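# Clip red and black test leads onto their strips

## Task

Attach each lead's clip firmly to the exposed metal of its own strip: the red lead goes on the strip with the red sleeve and the black lead on the strip with the black sleeve. The strips must not get bent, and both leads must remain plugged in.

## Robot and tools

Robot. Two arms, left_arm and right_arm, each with six joints in this fixed order: waist, shoulder, elbow, forearm roll, wrist pitch, wrist roll, then a two-finger gripper. left_arm's base is near (+0.041, +0.535, 0) m and right_arm's near (-0.028, -0.508, 0) m, both turned only slightly about z. left_arm has rigid fingers. right_arm's fingers can fold: only the outer quarter of each pad (near the tips) grips at the asked force. A part held closer to the palm may be pulled in, held loosely or released. Fingertips pushed against a surface fold easily unless fully closed, so a move may pass a surface without showing contact.

Frame. All hand positions (m), orientations (quat wxyz) and velocities (m/s, rad/s) are in the scene frame. Its origin is at table-top height, midway between the nominal bases. +z is up, +x points out over the table, and left_arm is on the +y side. Image left and right do not match arm names. Reported values can be a few cm off, more at long reach. In the gripper's frame the fingers point along +z and open and close along y. end_effector_position is the point between the pads when closed. The tips stick out about 33 mm past it at gaps up to 40 mm, and about 9 mm when fully open.

Row layout, shared by execute_actions and move. One row is 18 numbers, each in [-1, 1], covering both arms even if only one moves. Numbers 1-6 are left_arm joint offsets, then its gripper position, force_limit and speed; numbers 10-18 repeat this for right_arm. Joint numbers are offsets, not poses. They count from the Joint targets listed in the last result, not from the previous row. They are scaled: 1.0 equals 1.553 rad for waist and shoulder, 2.33 rad for elbow, and 2.913 rad for the other three. Stated joint ranges are ±6.283 rad, except elbow ±2.792. An action pushing a joint more than 0.010 rad past its range is refused for both arms. The gripper numbers are absolute settings. position +1 is fully open (140 mm), about -0.8 brings the pads together, and -1 closes until blocked. force_limit maps to pad force: about 14 N at -1, 40 N at 0, 58 N at +1; a faster close grips harder. speed maps to about 30, 140 and 250 mm/s at -1, 0 and +1. Both start at +1. To leave a gripper as it is, repeat its last three numbers.

execute_actions(actions, cameras). actions is a list of actions. Each action is up to 15 rows at 1/30 s each; a short action keeps its last row until 15 steps pass. Joint offsets in every row count from the targets at that action's start, so the same offset in a later action moves the joint further. An empty list returns state and all camera images.

move(target, speed, blend, stop_force, zero, blocking, cameras). target is one row or up to 15 rows. Every row's offsets count from the same starting Joint targets. All joints of both arms move together, so the hand follows a curve. There is no collision avoidance. speed is rad/s for the joint with farthest to go: 0.01 to 3.92, default 0.5, or one value per target. blend (rad) rounds corners; 0 stops at each target. stop_force (10 to 80 N) ends an arm's path when the estimated push against its motion rises that much; use it with low speed when making contact. zero (default true) re-zeroes that reading first. blocking=false returns after about 0.5 s while the move continues; it cannot be combined with stop_force. The result adds a move: line such as done, off_target, moving, held or fault. limits=held means some steps were withheld.

wait(seconds 0-10, cameras) lets time pass. stop(cameras) brakes a running move. zoom_image(camera, region [x0,y0,x1,y1], at most 504 px each way) enlarges part of the latest image from cam_high, cam_left_wrist or cam_right_wrist. All three cameras are 896x504. clear_fault(arm) clears a torque or force fault on left_arm or right_arm. finished_scene(scene) ends the scene for good.

Reading results. Joint positions, velocities and targets are per arm in joint order (rad, rad/s); the next offsets count from Joint targets. Joint torques and External joint torques are in N m; positive means toward a larger angle. Flange force is along the gripper's x y z axes and includes sensor error and the weight of anything held. object_status: 0 moving, 1 blocked while opening, 2 blocked while closing (a grip), 3 reached the asked position or pads met. position_measured is in counts: 3 open, about 75 = 100 mm, 139 = 60 mm, 200 = 20 mm, 230 = pads together. After a close, confirm status 2. To grip harder, raise force_limit and change position slightly, e.g. from -1 to -0.98. Other lines: joint sent to its limit; joint command not followed (the clearance check between arms changed a command); MOTOR HOT; Wrist depth, a 7x7 grid of distances in mm ahead of each wrist camera, with - for no value.

Faults and care. An arm stops on a torque fault (load limits 306 waist and shoulder, 144 elbow, 40.5 each wrist joint, N m) or on a force fault at 144 N on any part of it. It stays stopped until clear_fault. If its grip pins it after a force fault, release first. Moving a target even slightly into firm contact can trip a fault, since the arms are stiff. Do not let the arms or grippers press each other. Avoid dropping parts, releasing moving parts, fast impacts and hard pushes. Do not let anything end up on the floor. For this job, clip gently onto the bare metal without deforming the strips, and avoid tugging the cables so the leads stay plugged in. Overheated motors lock their arm for 30 to 60 s or more, so avoid long strained holds.

Each tool is called after "Emit:" as name(argument=value, ...), one argument or row to a line, values as JSON.

## Session

Emit:
execute_actions(
  actions=[],
)

Scene clock: 0.00 s.
left_arm: end_effector_position=(+0.8497, -0.2158, +0.1648) position_measured=3 object_status=3 end_effector_quat_wxyz=(-0.079, -0.611, +0.757, -0.218) | right_arm: end_effector_position=(+0.2210, -0.6605, +0.2069) position_measured=3 object_status=3 end_effector_quat_wxyz=(-0.369, +0.079, +0.913, -0.155)
Joint positions: left_arm=[-0.723 0.768 1.05 -0.288 0.932 2.769] | right_arm=[-0.263 0.066 2.155 -0.391 1.659 -1.512]
Joint velocities: within noise
Joint torques (N m): no reading
External joint torques (N m): no reading
Flange force (N): no reading
Wrist depth (mm): cam_left_wrist=[407 381 356 334 317 299 282 / 393 370 344 326 309 292 277 / 383 362 336 317 301 286 272 / 371 346 329 309 294 277 266 / - 110 320 302 289 133 259 / - 325 313 296 281 132 91 / - 324 304 289 276 263 -] | cam_right_wrist=[- 787 642 572 472 271 257 / - - 554 466 394 323 326 / 759 - 501 - 402 354 316 / 636 539 480 - - - - / - 121 - - 335 138 114 / - 105 - - - - 102 / - - - 329 - 280 -]
Joint targets: left_arm=[-0.723 0.768 1.050 -0.288 0.932 2.769] | right_arm=[-0.263 0.066 2.155 -0.391 1.659 -1.512]
Tool commands: left_gripper/position=+1.0 left_gripper/force_limit=+1.0 left_gripper/speed=+1.0 right_gripper/position=+1.0 right_gripper/force_limit=+1.0 right_gripper/speed=+1.0

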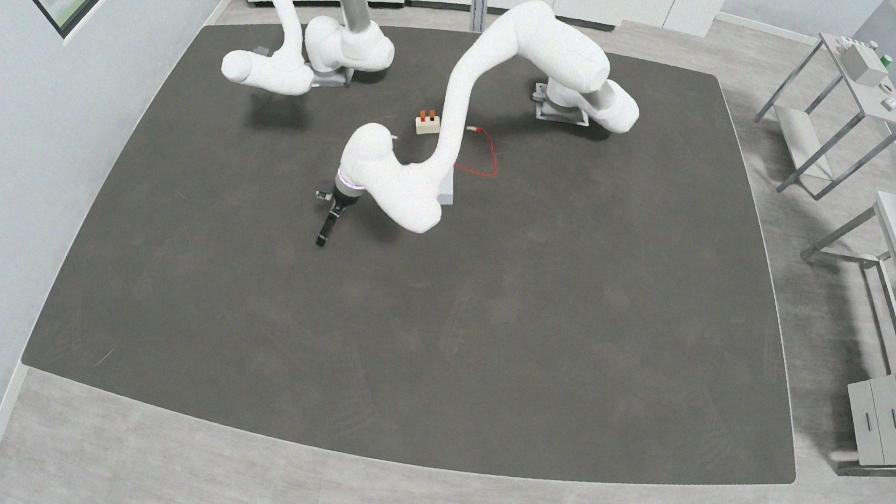

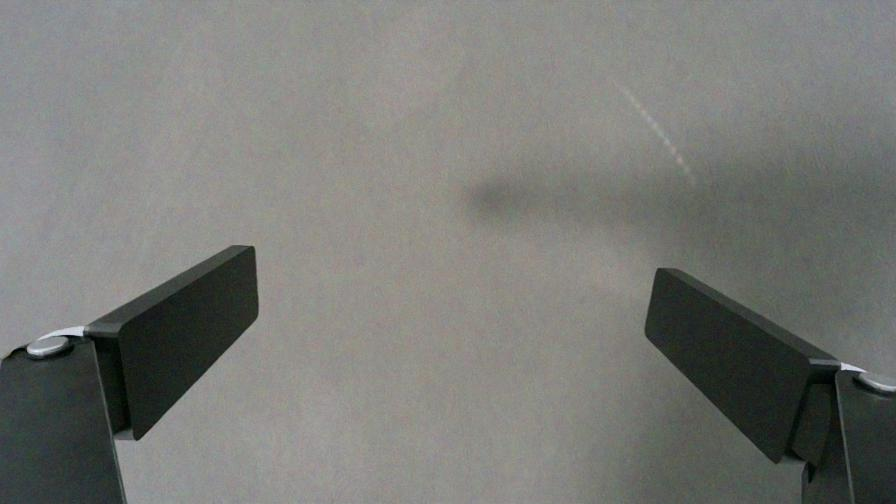

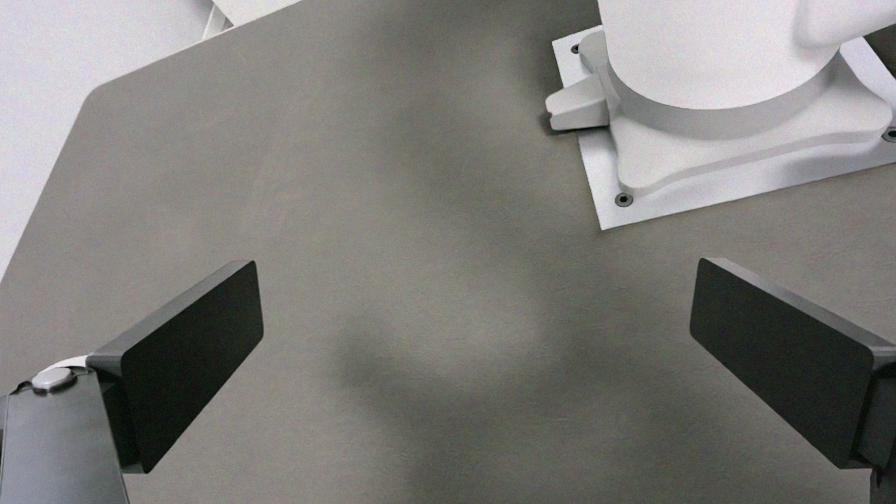

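Emit:
zoom_image(
  camera="cam_high",
  region=[360, 80, 540, 240],
)

Emit:
zoom_image(
  camera="cam_high",
  region=[400, 90, 480, 150],
)

Scaled by 2.800 from the camera's 896x504 image, which has a finer 1280x720 frame.

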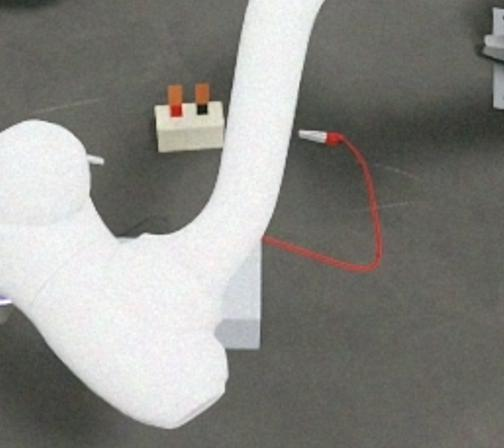

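Scaled by 6.300 from the camera's 896x504 image, which has a finer 1280x720 frame.

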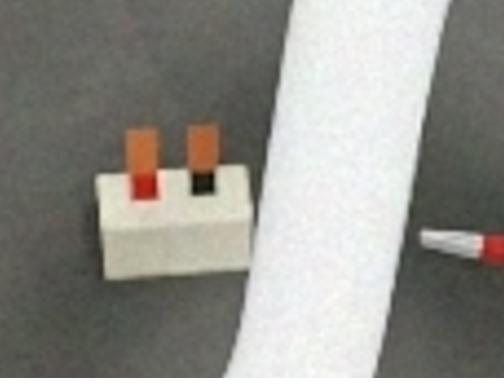

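Emit:
move(
  target=[0.536,-0.639,0.377,0.0989,0.1737,-0.3704,1,1,1,0,0,0,0,0,0,1,1,1],
  speed=0.8,
  cameras=["all"],
)

Scene clock: 167.20 s.
left_arm: end_effector_position=(+0.4500, +0.6196, +0.3502) position_measured=3 object_status=3 end_effector_quat_wxyz=(+0.000, +1.000, +0.001, +0.000) | right_arm: end_effector_position=(+0.2210, -0.6605, +0.2069) position_measured=3 object_status=3 end_effector_quat_wxyz=(-0.369, +0.079, +0.913, -0.155)
Joint positions: left_arm=[0.109 -0.224 1.928 0 1.438 1.69] | right_arm=[-0.263 0.066 2.155 -0.391 1.659 -1.512]
Joint torques (N m): left_arm=[2.47 -25.31 -39.71 4.32 0.03 0.62] | right_arm=[-1.65 -35.46 -29.36 2.64 2.16 -0.55]
External joint torques (N m): left_arm=[-2.53 6.73 -2.28 -0.03 -0.09 -0.62] | right_arm=[1.61 -2.93 -1.98 -0.23 -0.29 0.53]
Flange force (N): left_arm=[15.1 4.6 -2.0] | right_arm=[4.1 2.0 -3.5]
Wrist depth (mm): cam_left_wrist=[431 431 434 438 441 441 444 / 445 451 450 451 451 458 464 / 478 468 492 486 474 486 481 / 486 480 491 487 500 502 499 / - 110 520 517 520 133 522 / - 97 557 558 545 115 90 / - - 543 543 570 595 -] | cam_right_wrist=[- 2360 - - 340 271 256 / 1701 658 - - 392 323 327 / - 565 542 - 380 355 326 / 586 547 - 411 364 - - / - 121 - 385 344 137 108 / - 105 - - - - 102 / - - 358 - - 280 -]
Joint targets: left_arm=[0.109 -0.224 1.928 0.000 1.438 1.690] | right_arm=[-0.263 0.066 2.155 -0.391 1.659 -1.512]
move: done
camera_calibration:
cam_left_wrist: T_world_to_cam=[[0.0607955, -0.998054, 0.0138658, 0.593163], [-0.964367, -0.0551486, 0.258757, 0.39787], [-0.257489, -0.029103, -0.965843, 0.617546], [0, 0, 0, 1]] pos_world=[0.506642, 0.631923, 0.485276]

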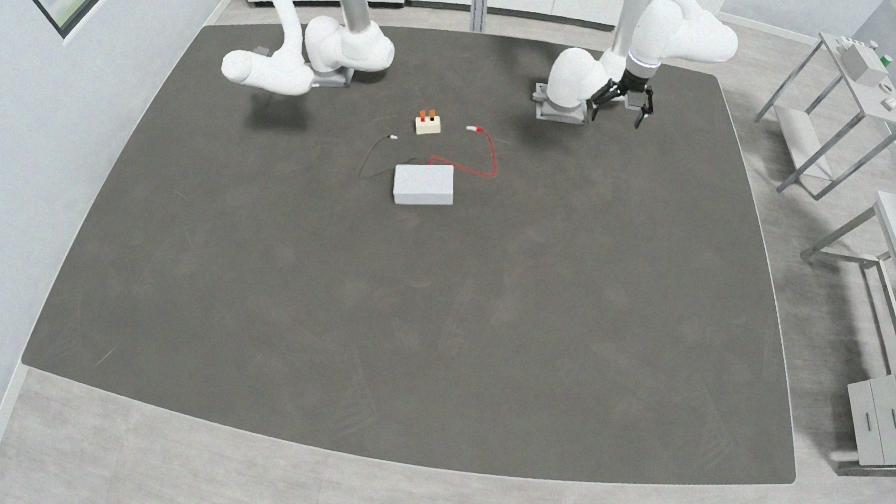

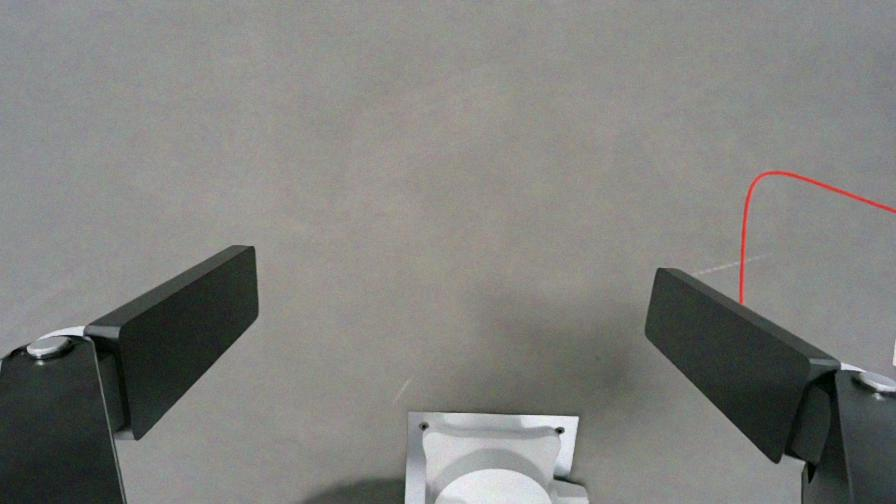

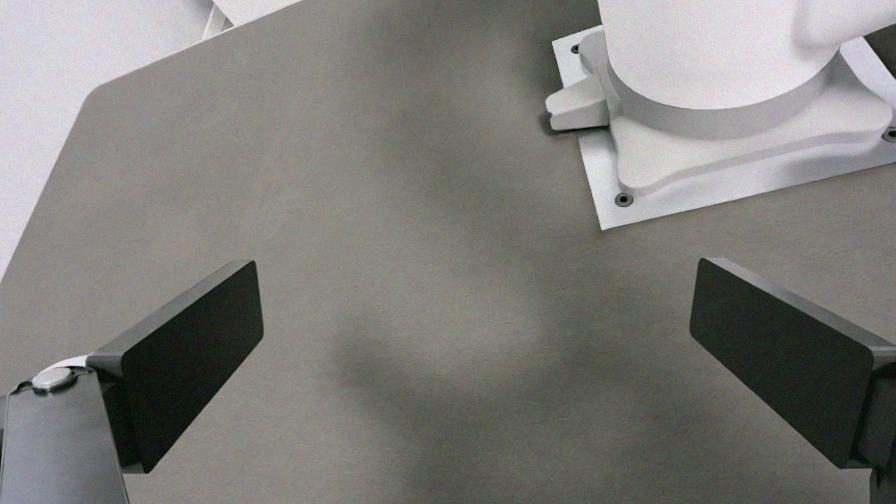

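Emit:
zoom_image(
  camera="cam_high",
  region=[350, 90, 510, 220],
)

Emit:
zoom_image(
  camera="cam_high",
  region=[400, 95, 460, 145],
)

Emit:
zoom_image(
  camera="cam_high",
  region=[350, 120, 410, 190],
)

Emit:
zoom_image(
  camera="cam_high",
  region=[455, 115, 505, 165],
)

Scaled by 3.150 from the camera's 896x504 image, which has a finer 1280x720 frame.

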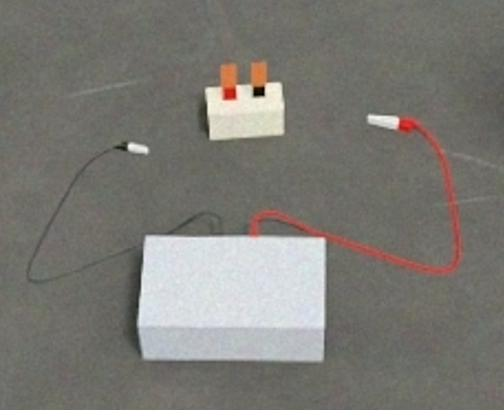

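Scaled by 8.400 from the camera's 896x504 image, which has a finer 1280x720 frame.

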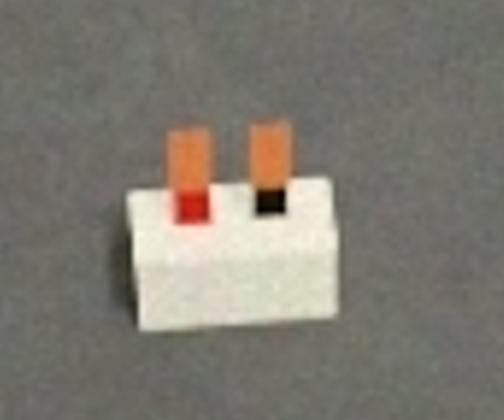

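Scaled by 7.200 from the camera's 896x504 image, which has a finer 1280x720 frame.

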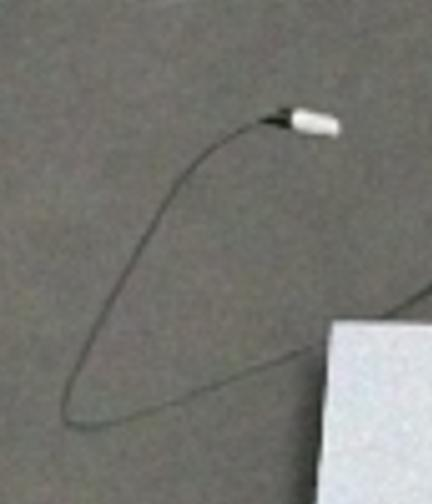

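Scaled by 10.080 from the camera's 896x504 image, which has a finer 1280x720 frame.

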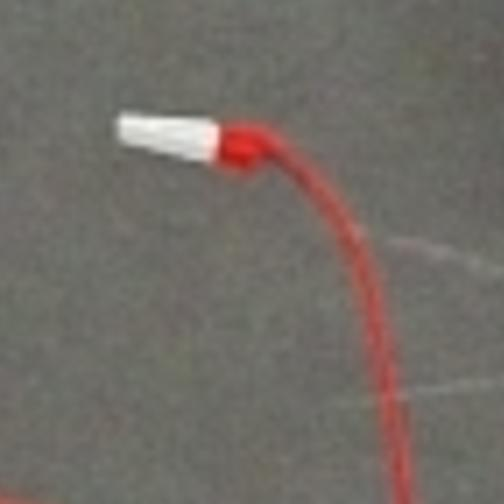

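Emit:
move(
  target=[-0.6983,0.2127,-0.1170,0,-0.01995,-0.3721,1,1,1,0,0,0,0,0,0,1,1,1],
  speed=0.8,
  cameras=["cam_left_wrist"],
)

Scene clock: 209.27 s.
left_arm: end_effector_position=(+0.4206, +0.0502, +0.3304) position_measured=3 object_status=3 end_effector_quat_wxyz=(+0.000, +1.000, +0.001, +0.000) | right_arm: end_effector_position=(+0.2210, -0.6605, +0.2069) position_measured=3 object_status=3 end_effector_quat_wxyz=(-0.369, +0.079, +0.913, -0.155)
Joint positions: left_arm=[-0.975 0.106 1.656 0 1.38 0.606] | right_arm=[-0.263 0.066 2.155 -0.391 1.659 -1.512]
Joint torques (N m): left_arm=[1.96 -60.09 -38.7 4.22 0.12 0.29] | right_arm=[-1.72 -35.53 -29.43 2.64 2.16 -0.53]
External joint torques (N m): left_arm=[-1.82 7.38 -2.89 0.1 -0.15 -0.29] | right_arm=[1.76 -2.75 -1.68 -0.25 -0.27 0.51]
Flange force (N): left_arm=[7.5 15.2 -1.7] | right_arm=[4.0 2.4 -3.2]
Wrist depth (mm): cam_left_wrist=[413 413 415 357 359 419 425 / 424 429 428 434 438 438 440 / 440 451 453 461 458 461 464 / 467 462 471 475 478 479 486 / - 110 503 501 501 125 505 / - 112 526 522 529 123 90 / - 538 549 553 553 557 -] | cam_right_wrist=[2096 2646 639 568 333 272 256 / 780 675 589 482 399 321 327 / 746 569 523 444 400 351 - / - 542 - - 373 343 - / - 122 - - - 138 108 / - 105 401 - 313 - 102 / - 402 364 - 298 - 94]
Joint targets: left_arm=[-0.975 0.106 1.656 0.000 1.380 0.606] | right_arm=[-0.263 0.066 2.155 -0.391 1.659 -1.512]
move: done
camera_calibration:
cam_left_wrist: T_world_to_cam=[[0.0600197, -0.998097, 0.01412, 0.0270918], [-0.964573, -0.0543517, 0.258155, 0.343467], [-0.256897, -0.0291142, -0.966, 0.574045], [0, 0, 0, 1]] pos_world=[0.477144, 0.0624211, 0.465477]
Images, in order (width x height): cam_left_wrist 896x504.

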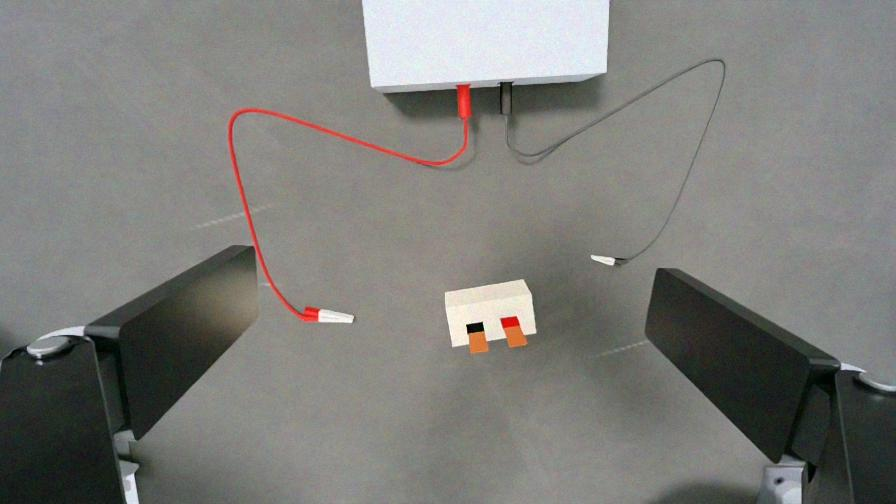

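Emit:
zoom_image(
  camera="cam_left_wrist",
  region=[430, 270, 560, 370],
)

Emit:
zoom_image(
  camera="cam_left_wrist",
  region=[270, 280, 370, 350],
)

Emit:
zoom_image(
  camera="cam_left_wrist",
  region=[570, 230, 670, 290],
)

Emit:
zoom_image(
  camera="cam_left_wrist",
  region=[350, 50, 620, 200],
)

Scaled by 3.877 from the camera's 896x504 image, which has a finer 1280x720 frame.

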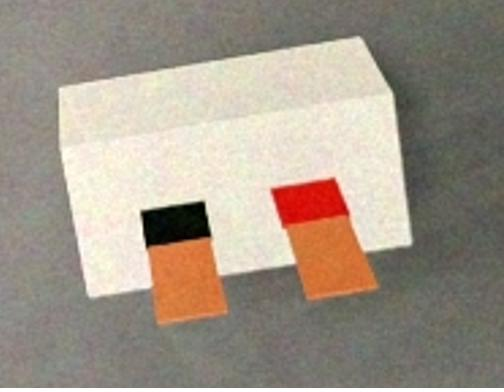

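Scaled by 5.040 from the camera's 896x504 image, which has a finer 1280x720 frame.

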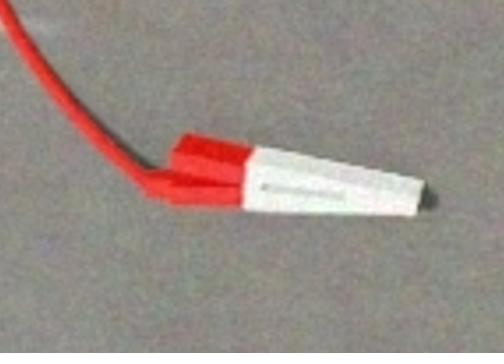

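Scaled by 5.040 from the camera's 896x504 image, which has a finer 1280x720 frame.

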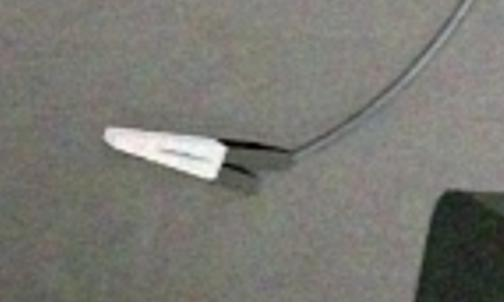

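Scaled by 1.867 from the camera's 896x504 image, which has a finer 1280x720 frame.

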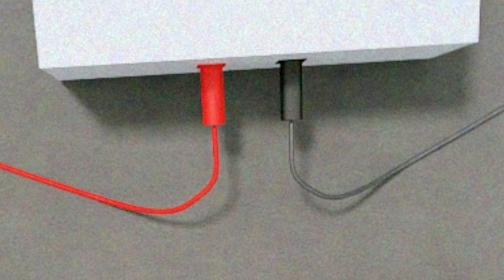

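Emit:
move(
  target=[-0.0546,-0.1498,0.2471,0,-0.1178,0.5106,-0.1,1,-0.3,0,0,0,0,0,0,1,1,1],
  speed=0.8,
  cameras=["cam_left_wrist", "cam_high"],
)

Scene clock: 400.33 s.
left_arm: end_effector_position=(+0.2724, +0.2030, +0.1504) position_measured=141 object_status=3 end_effector_quat_wxyz=(+0.000, +0.707, -0.707, +0.000) | right_arm: end_effector_position=(+0.2210, -0.6605, +0.2069) position_measured=3 object_status=3 end_effector_quat_wxyz=(-0.369, +0.079, +0.913, -0.155)
Joint positions: left_arm=[-1.06 -0.127 2.232 0 1.037 2.093] | right_arm=[-0.263 0.066 2.155 -0.391 1.659 -1.512]
Joint torques (N m): left_arm=[2.62 -29.43 -33.6 3.68 0.14 0.5] | right_arm=[-1.89 -35.44 -29.45 2.64 2.18 -0.56]
External joint torques (N m): left_arm=[-2.58 6 -2.91 0.04 -0.19 -0.5] | right_arm=[1.84 -2.5 -1.5 -0.27 -0.31 0.55]
Flange force (N): left_arm=[16.1 -1.9 3.2] | right_arm=[3.6 2.8 -2.9]
Wrist depth (mm): cam_left_wrist=[252 254 255 257 258 261 262 / 262 264 266 267 270 271 274 / 275 276 279 279 281 284 286 / 284 290 287 293 293 297 299 / 299 294 117 307 118 306 315 / - - 318 324 112 80 326 / - - 338 339 - - 67] | cam_right_wrist=[- - - 578 336 272 260 / 768 - - 491 399 323 327 / 662 - - - - 350 317 / 608 - - 442 - - 288 / 587 122 441 394 - 138 108 / - 104 - 349 - - 102 / - - - - 313 276 97]
Joint targets: left_arm=[-1.060 -0.127 2.232 0.000 1.037 2.093] | right_arm=[-0.263 0.066 2.155 -0.391 1.659 -1.512]
move: done
camera_calibration:
cam_left_wrist: T_world_to_cam=[[-0.998179, -0.0587047, 0.0138411, 0.288639], [-0.0531433, 0.964557, 0.258469, -0.199858], [-0.0285239, 0.257263, -0.96592, 0.246309], [0, 0, 0, 1]] pos_world=[0.284518, 0.146353, 0.285577]
Images, in order (width x height): cam_high 896x504, cam_left_wrist 896x504.

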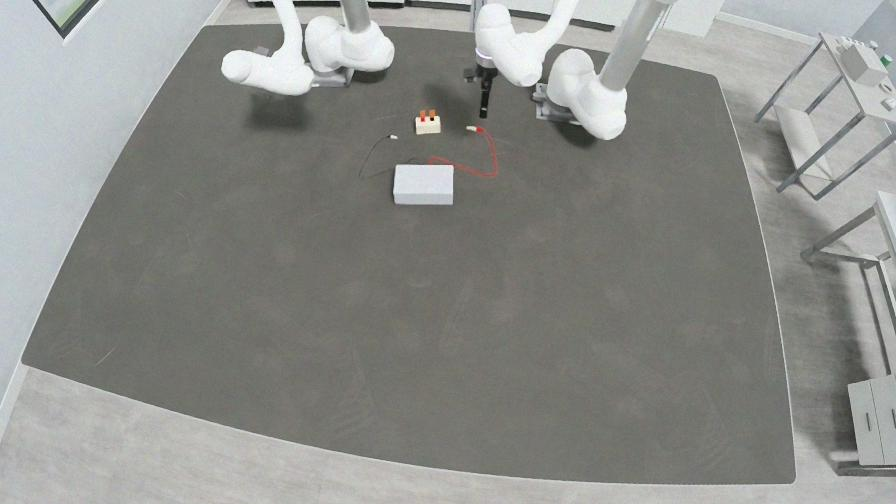

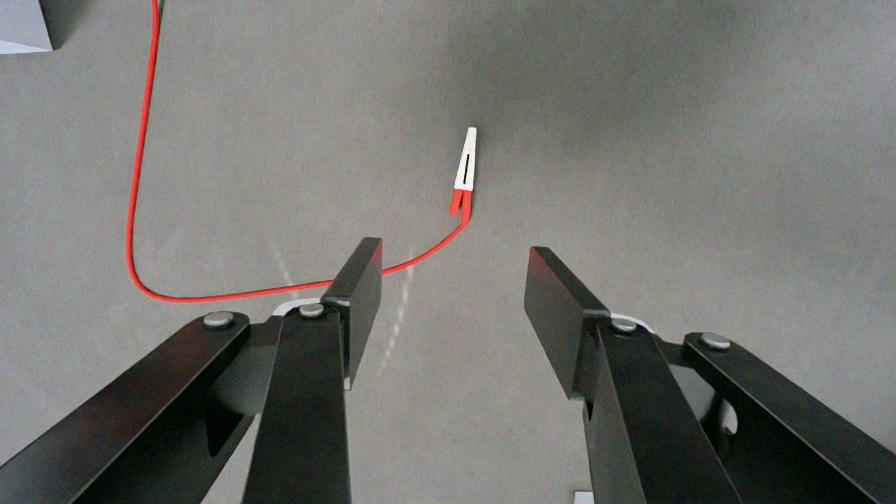

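Emit:
zoom_image(
  camera="cam_left_wrist",
  region=[420, 110, 520, 250],
)

Scaled by 3.600 from the camera's 896x504 image, which has a finer 1280x720 frame.

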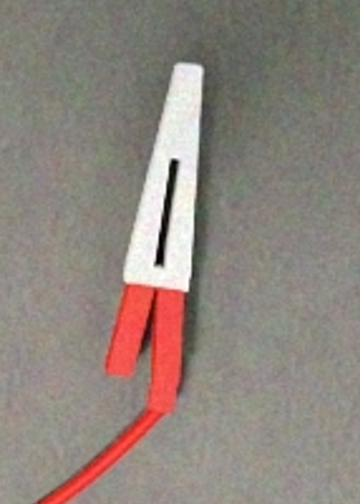

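Emit:
move(
  target=[-0.00985,0.0718,0.04313,0,-0.07278,0.01878,-0.33,-1,-0.5,0,0,0,0,0,0,1,1,1],
  speed=0.3,
  cameras=["cam_left_wrist"],
)

Scene clock: 460.40 s.
left_arm: end_effector_position=(+0.2664, +0.2010, +0.0605) position_measured=171 object_status=3 end_effector_quat_wxyz=(+0.000, +0.682, -0.731, +0.000) | right_arm: end_effector_position=(+0.2210, -0.6605, +0.2069) position_measured=3 object_status=3 end_effector_quat_wxyz=(-0.369, +0.079, +0.913, -0.155)
Joint positions: left_arm=[-1.075 -0.015 2.332 0 0.825 2.148] | right_arm=[-0.263 0.066 2.155 -0.391 1.659 -1.512]
Joint torques (N m): left_arm=[1.98 -35.46 -29.4 3.19 0.09 0.4] | right_arm=[-1.82 -35.16 -29.45 2.63 2.17 -0.52]
External joint torques (N m): left_arm=[-1.93 5.71 -1.7 -0.02 -0.13 -0.4] | right_arm=[1.9 -3.15 -1.82 -0.23 -0.3 0.51]
Flange force (N): left_arm=[12.7 -2.6 7.3] | right_arm=[4.6 2.6 -3.4]
Wrist depth (mm): cam_left_wrist=[173 174 175 176 177 178 179 / 181 181 182 183 183 185 187 / 188 189 190 190 193 194 195 / 196 197 199 198 201 204 204 / 205 204 96 210 122 212 216 / - - - 221 75 96 225 / - 67 - 233 - - 67] | cam_right_wrist=[2031 - 621 503 474 272 257 / 2063 - 597 495 400 324 325 / 700 598 - - - 352 - / 647 549 - - 360 334 307 / - 122 - 383 327 138 114 / - 105 369 - 317 - 102 / - 392 363 - 307 270 97]
Joint targets: left_arm=[-1.075 -0.015 2.332 0.000 0.825 2.148] | right_arm=[-0.263 0.066 2.155 -0.391 1.659 -1.512]
move: done
camera_calibration:
cam_left_wrist: T_world_to_cam=[[-0.999839, 0.0113634, 0.0138888, 0.270248], [0.0145682, 0.965909, 0.258471, -0.193246], [-0.0104782, 0.258631, -0.965919, 0.154652], [0, 0, 0, 1]] pos_world=[0.27464, 0.14359, 0.195577]
Images, in order (width x height): cam_left_wrist 896x504.

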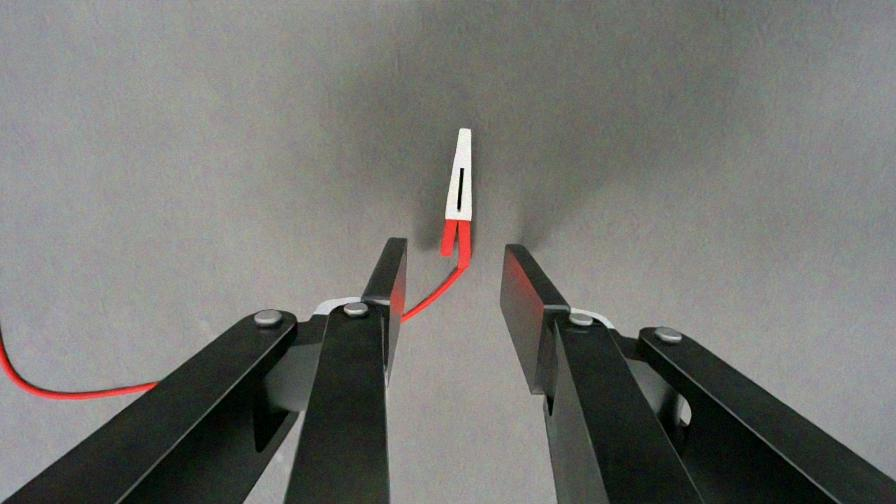

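Emit:
move(
  target=[0,0.0331,0.01249,0,-0.02763,0,-0.33,-1,-0.5,0,0,0,0,0,0,1,1,1],
  speed=0.03,
  stop_force=12,
  cameras=["cam_left_wrist"],
)

Scene clock: 484.83 s.
left_arm: end_effector_position=(+0.2665, +0.2008, +0.0331) position_measured=171 object_status=3 end_effector_quat_wxyz=(+0.000, +0.682, -0.731, +0.000) | right_arm: end_effector_position=(+0.2210, -0.6605, +0.2069) position_measured=3 object_status=3 end_effector_quat_wxyz=(-0.369, +0.079, +0.913, -0.155)
Joint positions: left_arm=[-1.075 0.028 2.357 0 0.756 2.148] | right_arm=[-0.263 0.066 2.155 -0.391 1.659 -1.512]
Joint torques (N m): left_arm=[1.75 -14 -13.63 2.49 -5.4 0.39] | right_arm=[-1.7 -35.23 -29.45 2.65 2.21 -0.56]
External joint torques (N m): left_arm=[-1.73 -18.12 -15.48 0.48 5.35 -0.39] | right_arm=[1.79 -3.13 -1.9 -0.24 -0.34 0.54]
Flange force (N): left_arm=[0.8 6.0 -57.1] | right_arm=[4.5 2.3 -3.4]
Wrist depth (mm): cam_left_wrist=[149 150 150 151 152 153 154 / 155 155 157 157 159 159 161 / 161 162 164 165 166 167 168 / 170 170 171 171 172 175 176 / 177 176 96 179 117 183 185 / - - - 190 75 96 195 / - 67 - 200 - - 67] | cam_right_wrist=[- - 652 530 345 273 256 / - - - 535 385 324 327 / - 615 - - 387 348 334 / - 580 - 418 376 335 309 / - 122 - - - 137 114 / - 112 - - - 292 102 / - 404 349 - 301 284 97]
Joint targets: left_arm=[-1.075 0.029 2.357 0.000 0.756 2.148] | right_arm=[-0.263 0.066 2.155 -0.391 1.659 -1.512]
move: contact (left_arm); left_arm: the wrist pitch is farthest, 0.012 rad from its target
camera_calibration:
cam_left_wrist: T_world_to_cam=[[-0.999839, 0.0113655, 0.0138894, 0.270729], [0.0145704, 0.965909, 0.258471, -0.185999], [-0.0104782, 0.258631, -0.965919, 0.128335], [0, 0, 0, 1]] pos_world=[0.27474, 0.14339, 0.168277]
Images, in order (width x height): cam_left_wrist 896x504.

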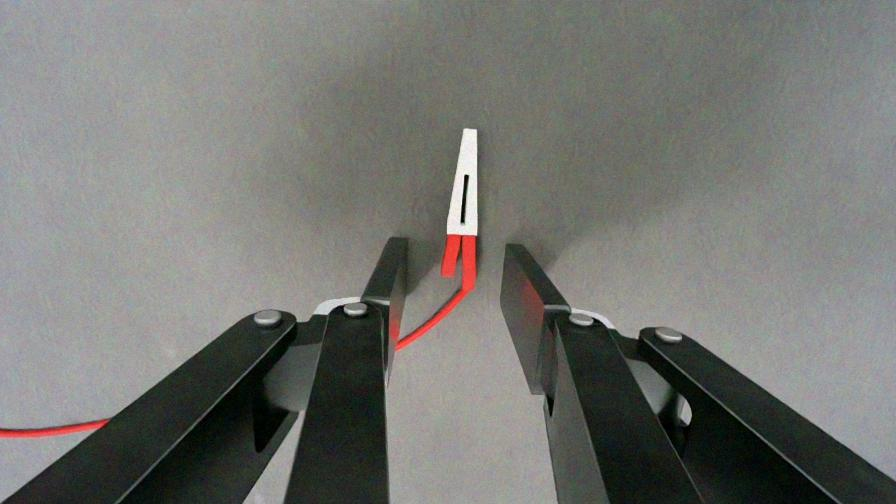

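Emit:
move(
  target=[0,-0.00434,-0.00161,0,0.00346,0,-0.33,-1,-0.5,0,0,0,0,0,0,1,1,1],
  speed=0.05,
)

Emit:
move(
  target=[0,0,0,0,0,0,-1,-0.5,-1,0,0,0,0,0,0,1,1,1],
  cameras=["cam_left_wrist"],
)

Scene clock: 502.67 s.
left_arm: end_effector_position=(+0.2666, +0.2006, +0.0372) position_measured=171 object_status=3 end_effector_quat_wxyz=(+0.000, +0.682, -0.731, +0.000) | right_arm: end_effector_position=(+0.2210, -0.6605, +0.2069) position_measured=3 object_status=3 end_effector_quat_wxyz=(-0.369, +0.079, +0.913, -0.155)
Joint positions: left_arm=[-1.075 0.022 2.353 0 0.766 2.148] | right_arm=[-0.263 0.066 2.155 -0.391 1.659 -1.512]
Joint torques (N m): left_arm=[2.33 -38.89 -25.83 2.99 -0.12 0.35] | right_arm=[-1.59 -35.21 -29.39 2.67 2.21 -0.53]
External joint torques (N m): left_arm=[-2.29 7.17 -3.5 0 0.07 -0.35] | right_arm=[1.6 -2.99 -1.82 -0.27 -0.33 0.52]
Flange force (N): left_arm=[17.1 -5.0 8.5] | right_arm=[4.2 2.0 -3.1]
Wrist depth (mm): cam_left_wrist=[152 153 154 154 155 157 157 / 158 159 160 161 162 163 165 / 165 167 167 168 170 171 172 / 173 174 174 173 176 179 180 / 181 180 96 183 117 187 189 / 187 - - 194 75 - 199 / - 67 - 205 - - 67] | cam_right_wrist=[- 814 633 - 427 271 256 / 1782 - - 479 395 322 325 / - - - - 400 351 323 / - 531 461 410 381 335 - / - 121 443 374 - 138 108 / - 105 406 - 312 295 102 / - - 367 321 293 288 -]
Joint targets: left_arm=[-1.075 0.022 2.353 0.000 0.766 2.148] | right_arm=[-0.263 0.066 2.155 -0.391 1.659 -1.512]
move: done

Scene clock: 503.97 s.
left_arm: end_effector_position=(+0.2666, +0.2006, +0.0373) position_measured=218 object_status=2 end_effector_quat_wxyz=(+0.000, +0.682, -0.731, +0.000) | right_arm: end_effector_position=(+0.2210, -0.6605, +0.2069) position_measured=3 object_status=3 end_effector_quat_wxyz=(-0.369, +0.079, +0.913, -0.155)
Joint positions: left_arm=[-1.075 0.022 2.353 0 0.766 2.148] | right_arm=[-0.263 0.066 2.155 -0.391 1.659 -1.512]
Joint torques (N m): left_arm=[2.62 -38.3 -26.58 2.86 0.13 0.33] | right_arm=[-1.86 -35.18 -29.3 2.65 2.17 -0.55]
External joint torques (N m): left_arm=[-2.58 6.53 -2.75 0.14 -0.17 -0.33] | right_arm=[2.02 -3.4 -1.88 -0.25 -0.29 0.53]
Flange force (N): left_arm=[15.6 -3.1 8.7] | right_arm=[5.1 2.7 -3.6]
Wrist depth (mm): cam_left_wrist=[152 153 154 155 155 156 157 / 158 159 160 161 163 163 164 / 165 167 167 168 170 171 172 / 173 174 175 173 177 179 180 / 179 182 181 102 104 188 189 / 191 69 79 - 83 194 200 / - - - - - 68 206] | cam_right_wrist=[- - 650 545 430 272 256 / 748 645 591 - 389 324 327 / - 601 511 - - 354 321 / 653 548 - - 374 341 300 / 578 122 430 382 - 138 114 / - 112 404 359 324 296 102 / - 412 - - - 282 97]
Joint targets: left_arm=[-1.075 0.022 2.353 0.000 0.766 2.148] | right_arm=[-0.263 0.066 2.155 -0.391 1.659 -1.512]
move: done
camera_calibration:
cam_left_wrist: T_world_to_cam=[[-0.999841, 0.0114231, 0.0136918, 0.2707], [0.0145707, 0.966015, 0.258075, -0.18691], [-0.0102785, 0.258234, -0.966028, 0.132344], [0, 0, 0, 1]] pos_world=[0.27474, 0.14329, 0.172378]
Images, in order (width x height): cam_left_wrist 896x504.

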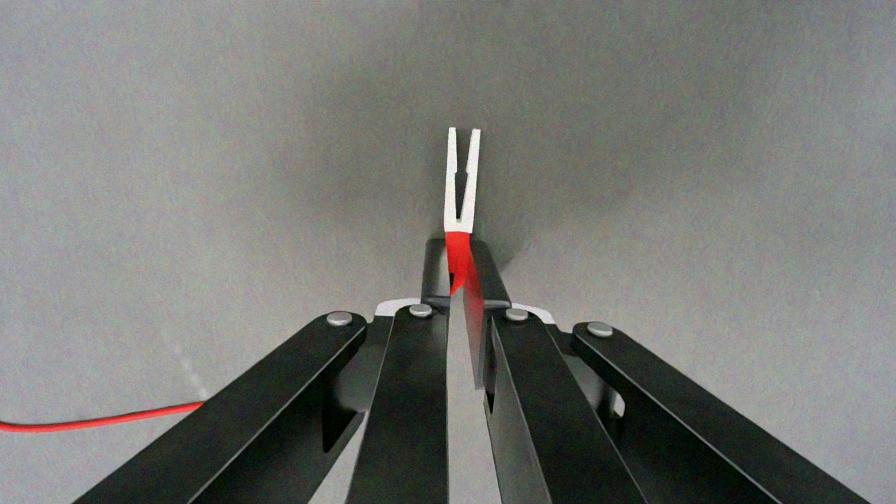

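Emit:
zoom_image(
  camera="cam_left_wrist",
  region=[400, 110, 530, 330],
)

Scaled by 2.291 from the camera's 896x504 image, which has a finer 1280x720 frame.

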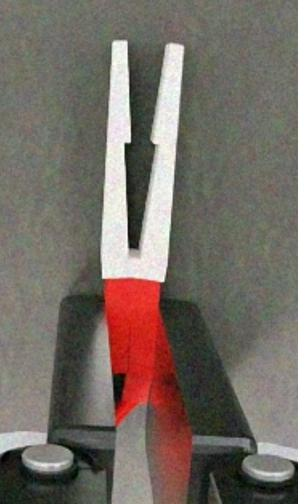

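Emit:
move(
  target=[0,-0.0976,-0.0513,0,0.0931,0,-1,-0.5,-1,0,0,0,0,0,0,1,1,1],
  speed=0.2,
  cameras=["cam_left_wrist", "cam_high"],
)

Scene clock: 546.90 s.
left_arm: end_effector_position=(+0.2666, +0.2008, +0.1507) position_measured=218 object_status=2 end_effector_quat_wxyz=(+0.000, +0.682, -0.731, +0.000) | right_arm: end_effector_position=(+0.2210, -0.6605, +0.2069) position_measured=3 object_status=3 end_effector_quat_wxyz=(-0.369, +0.079, +0.913, -0.155)
Joint positions: left_arm=[-1.075 -0.13 2.234 0 1.037 2.148] | right_arm=[-0.263 0.066 2.155 -0.391 1.659 -1.512]
Joint torques (N m): left_arm=[2.56 -28.77 -33.56 3.61 0.06 0.39] | right_arm=[-1.82 -35.15 -29.53 2.63 2.23 -0.55]
External joint torques (N m): left_arm=[-2.54 5.75 -2.92 0.1 -0.12 -0.39] | right_arm=[1.84 -2.91 -1.59 -0.24 -0.36 0.53]
Flange force (N): left_arm=[15.4 -2.8 2.7] | right_arm=[4.2 2.6 -2.9]
Wrist depth (mm): cam_left_wrist=[253 254 256 257 258 264 262 / 264 264 266 267 270 270 273 / 275 276 279 278 282 284 285 / 288 288 290 288 294 299 298 / 300 302 299 100 105 307 317 / 315 - 79 - 82 329 330 / - - - - - 68 346] | cam_right_wrist=[- 2403 - - 327 272 260 / - 740 - - 388 323 327 / 648 - 502 - 376 358 - / 653 561 466 416 376 - - / - 121 432 - 343 138 108 / - 105 - 362 327 - 102 / - 372 358 339 293 273 97]
Joint targets: left_arm=[-1.075 -0.130 2.233 0.000 1.037 2.148] | right_arm=[-0.263 0.066 2.155 -0.391 1.659 -1.512]
move: done
camera_calibration:
cam_left_wrist: T_world_to_cam=[[-0.999842, 0.0113249, 0.0136676, 0.269166], [0.0144709, 0.965984, 0.258197, -0.216301], [-0.0102786, 0.258354, -0.965996, 0.241935], [0, 0, 0, 1]] pos_world=[0.27474, 0.14339, 0.285878]
Images, in order (width x height): cam_high 896x504, cam_left_wrist 896x504.

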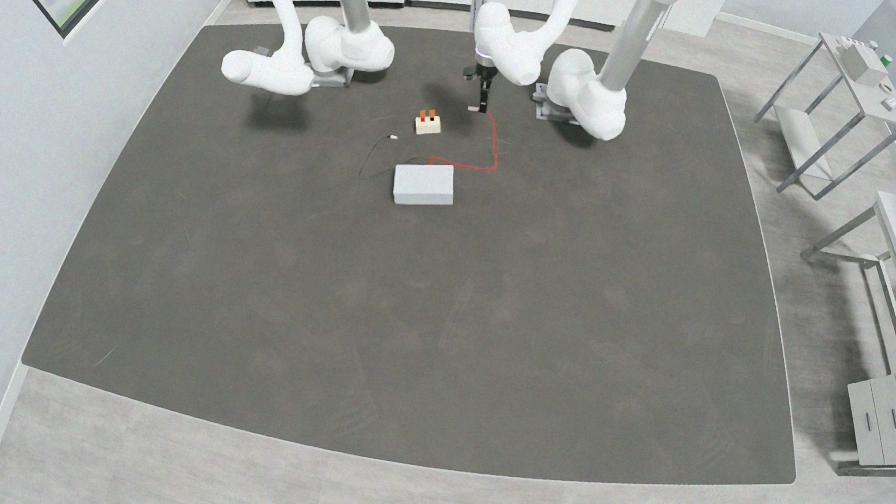

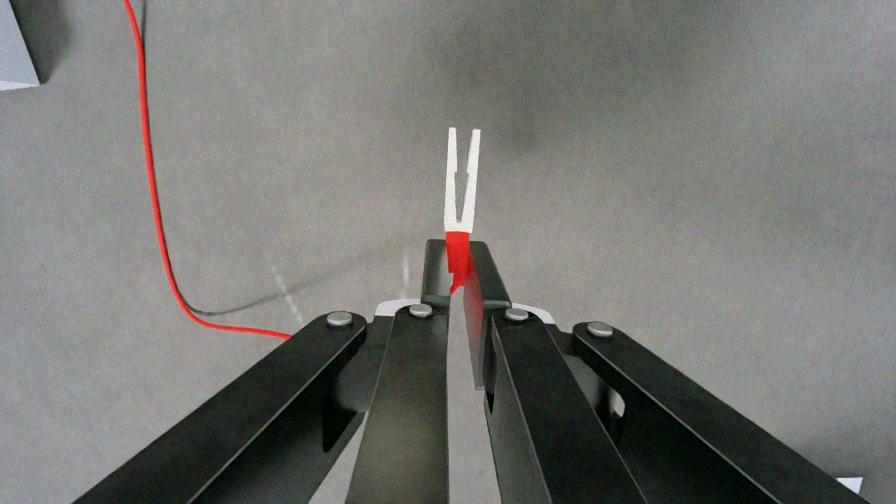

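Emit:
move(
  target=[
    [0.0705,0.2103,-0.1462,0,0.0048,0.5527,-1,-0.5,-1,0,0,0,0,0,0,1,1,1],
    [-0.0372,0.3494,-0.2736,0,0.0325,0.8550,-1,-0.5,-1,0,0,0,0,0,0,1,1,1],
    [-0.1024,0.3188,-0.2195,0,0.0056,0.9208,-1,-0.5,-1,0,0,0,0,0,0,1,1,1],
  ],
  speed=0.5,
  blend=0.1,
  cameras=["cam_left_wrist", "cam_high"],
)

Scene clock: 570.87 s.
left_arm: end_effector_position=(+0.3155, -0.1186, +0.1229) position_measured=218 object_status=2 end_effector_quat_wxyz=(+0.000, +0.621, +0.784, +0.000) | right_arm: end_effector_position=(+0.2210, -0.6605, +0.2069) position_measured=3 object_status=3 end_effector_quat_wxyz=(-0.369, +0.079, +0.913, -0.155)
Joint positions: left_arm=[-1.234 0.365 1.722 0 1.054 4.83] | right_arm=[-0.263 0.066 2.155 -0.391 1.659 -1.512]
Joint torques (N m): left_arm=[1.7 -82.72 -34.22 3.74 0.21 0.53] | right_arm=[-1.81 -35.37 -29.4 2.68 2.18 -0.56]
External joint torques (N m): left_arm=[-1.64 8.65 -2.55 0.05 -0.17 -0.53] | right_arm=[1.7 -2.75 -1.97 -0.27 -0.32 0.54]
Flange force (N): left_arm=[-17.6 -0.1 5.0] | right_arm=[3.7 2.2 -3.5]
Wrist depth (mm): cam_left_wrist=[228 229 230 191 234 235 236 / 238 231 240 241 243 243 244 / 247 250 250 250 253 255 243 / 258 259 262 257 264 267 250 / 271 272 269 100 104 280 282 / 283 69 79 - 83 291 297 / - - - - - 68 310] | cam_right_wrist=[- 2381 615 536 432 270 257 / 1723 - 589 483 404 323 326 / - 591 - 440 390 355 339 / - 581 464 - - 149 313 / - 122 432 - 338 138 108 / - 105 402 356 - - 102 / - - 362 338 301 283 97]
Joint targets: left_arm=[-1.235 0.365 1.722 0.000 1.054 4.830] | right_arm=[-0.263 0.066 2.155 -0.391 1.659 -1.512]
move: done; blend cut to 0.0958 rad at target 2
camera_calibration:
cam_left_wrist: T_world_to_cam=[[0.95837, 0.285165, 0.0144231, -0.263437], [0.271889, -0.926848, 0.258898, -0.207153], [0.0871967, -0.244199, -0.965797, 0.207645], [0, 0, 0, 1]] pos_world=[0.290687, -0.0661698, 0.257974]
Images, in order (width x height): cam_high 896x504, cam_left_wrist 896x504.

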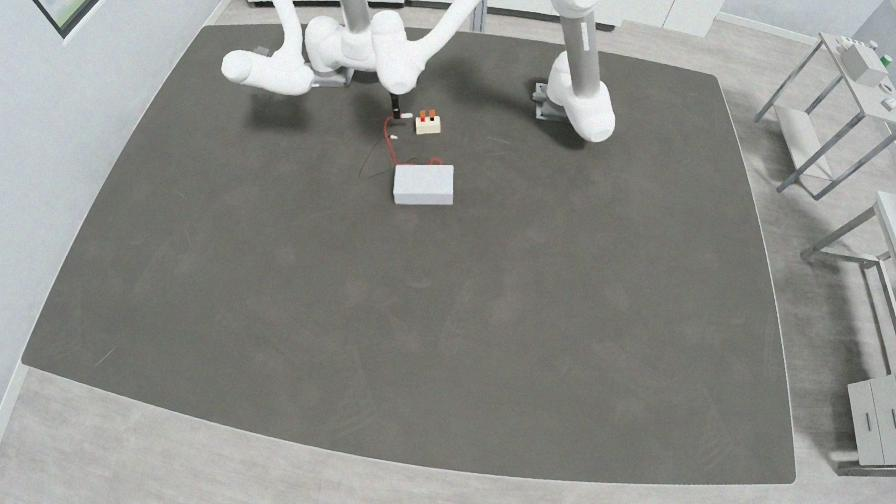

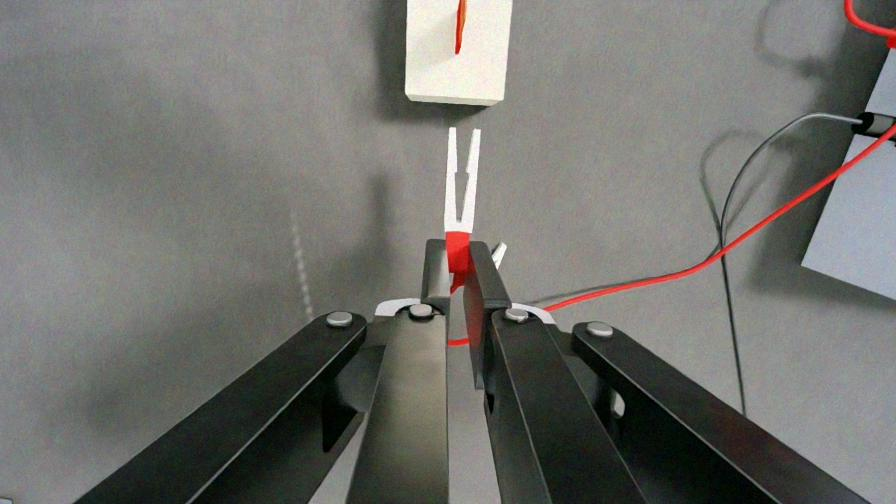

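Emit:
zoom_image(
  camera="cam_left_wrist",
  region=[390, 0, 530, 240],
)

Emit:
zoom_image(
  camera="cam_high",
  region=[370, 80, 460, 180],
)

Scaled by 2.100 from the camera's 896x504 image, which has a finer 1280x720 frame.

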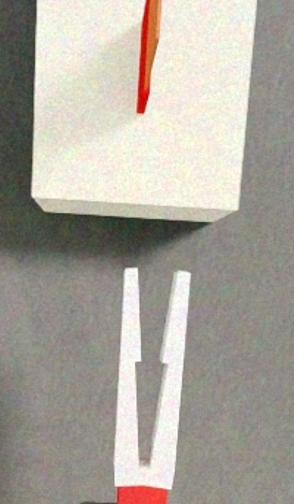

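Scaled by 5.040 from the camera's 896x504 image, which has a finer 1280x720 frame.

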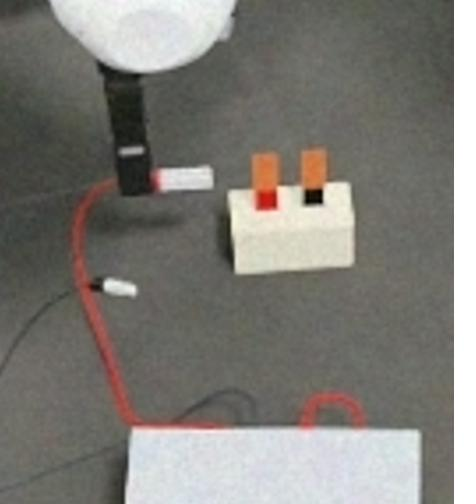

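Emit:
zoom_image(
  camera="cam_left_wrist",
  region=[430, 0, 490, 60],
)

Emit:
zoom_image(
  camera="cam_left_wrist",
  region=[430, 120, 500, 240],
)

Scaled by 8.400 from the camera's 896x504 image, which has a finer 1280x720 frame.

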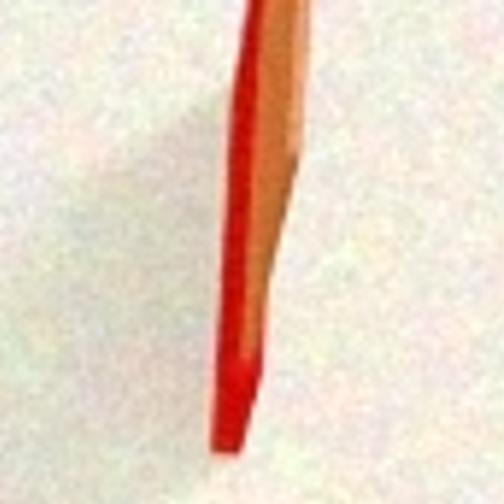

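Scaled by 4.200 from the camera's 896x504 image, which has a finer 1280x720 frame.

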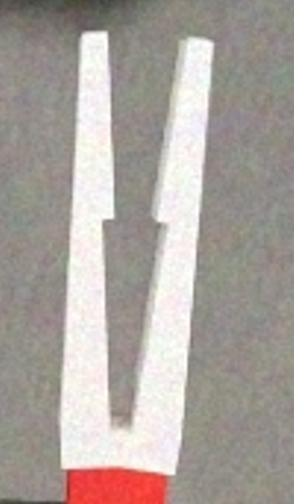

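Emit:
move(
  target=[-0.0002,-0.02303,0.02206,0,-0.00536,-0.0001,-1,-0.5,-1,0,0,0,0,0,0,1,1,1],
  speed=0.06,
  cameras=["cam_left_wrist"],
)

Emit:
zoom_image(
  camera="cam_left_wrist",
  region=[410, 0, 520, 240],
)

Scene clock: 648.57 s.
left_arm: end_effector_position=(+0.3067, -0.0950, +0.1229) position_measured=218 object_status=2 end_effector_quat_wxyz=(+0.000, +0.621, +0.784, +0.000) | right_arm: end_effector_position=(+0.2210, -0.6605, +0.2069) position_measured=3 object_status=3 end_effector_quat_wxyz=(-0.369, +0.079, +0.913, -0.155)
Joint positions: left_arm=[-1.235 0.33 1.773 0 1.038 4.83] | right_arm=[-0.263 0.066 2.155 -0.391 1.659 -1.512]
Joint torques (N m): left_arm=[2.32 -77.62 -32.63 3.71 0.21 0.39] | right_arm=[-1.57 -35.51 -29.36 2.58 2.17 -0.56]
External joint torques (N m): left_arm=[-2.31 7.41 -3.76 0.04 -0.17 -0.39] | right_arm=[1.48 -2.67 -2.02 -0.17 -0.3 0.54]
Flange force (N): left_arm=[-18.2 -0.9 3.1] | right_arm=[3.5 1.9 -3.6]
Wrist depth (mm): cam_left_wrist=[228 229 231 192 234 235 236 / 237 238 240 201 242 243 246 / 248 249 250 250 254 255 252 / 259 260 261 258 265 267 253 / 271 272 269 100 101 281 278 / 283 69 79 - 83 290 297 / - - - - - 68 309] | cam_right_wrist=[- 2568 - 542 338 272 255 / - 655 539 500 399 324 326 / 704 599 - 439 396 350 316 / 644 - 467 411 378 150 306 / - 122 - 377 - 138 108 / - 113 405 - - - 102 / - - - - 316 278 97]
Joint targets: left_arm=[-1.235 0.330 1.773 0.000 1.038 4.830] | right_arm=[-0.263 0.066 2.155 -0.391 1.659 -1.512]
move: done
camera_calibration:
cam_left_wrist: T_world_to_cam=[[0.958413, 0.285023, 0.0143651, -0.261641], [0.271769, -0.926892, 0.258869, -0.18282], [0.0870986, -0.2442, -0.965806, 0.214214], [0, 0, 0, 1]] pos_world=[0.281787, -0.0425693, 0.257974]
Images, in order (width x height): cam_left_wrist 896x504.

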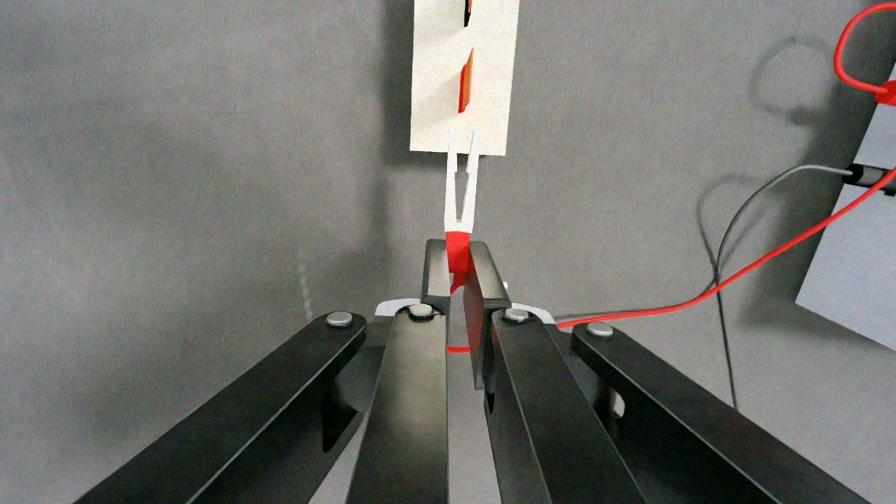

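Scaled by 2.100 from the camera's 896x504 image, which has a finer 1280x720 frame.

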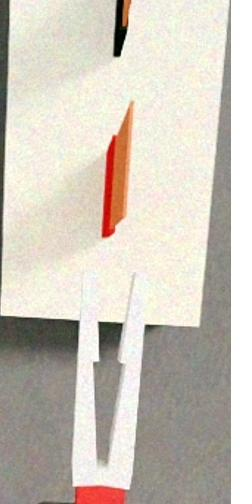

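Emit:
zoom_image(
  camera="cam_left_wrist",
  region=[435, 35, 495, 140],
)

Scaled by 4.800 from the camera's 896x504 image, which has a finer 1280x720 frame.

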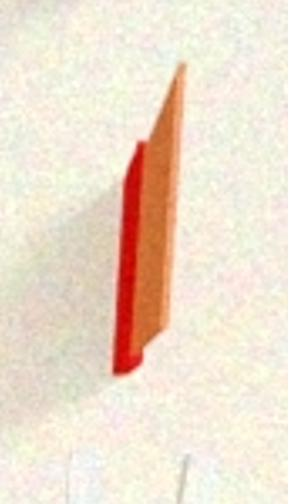

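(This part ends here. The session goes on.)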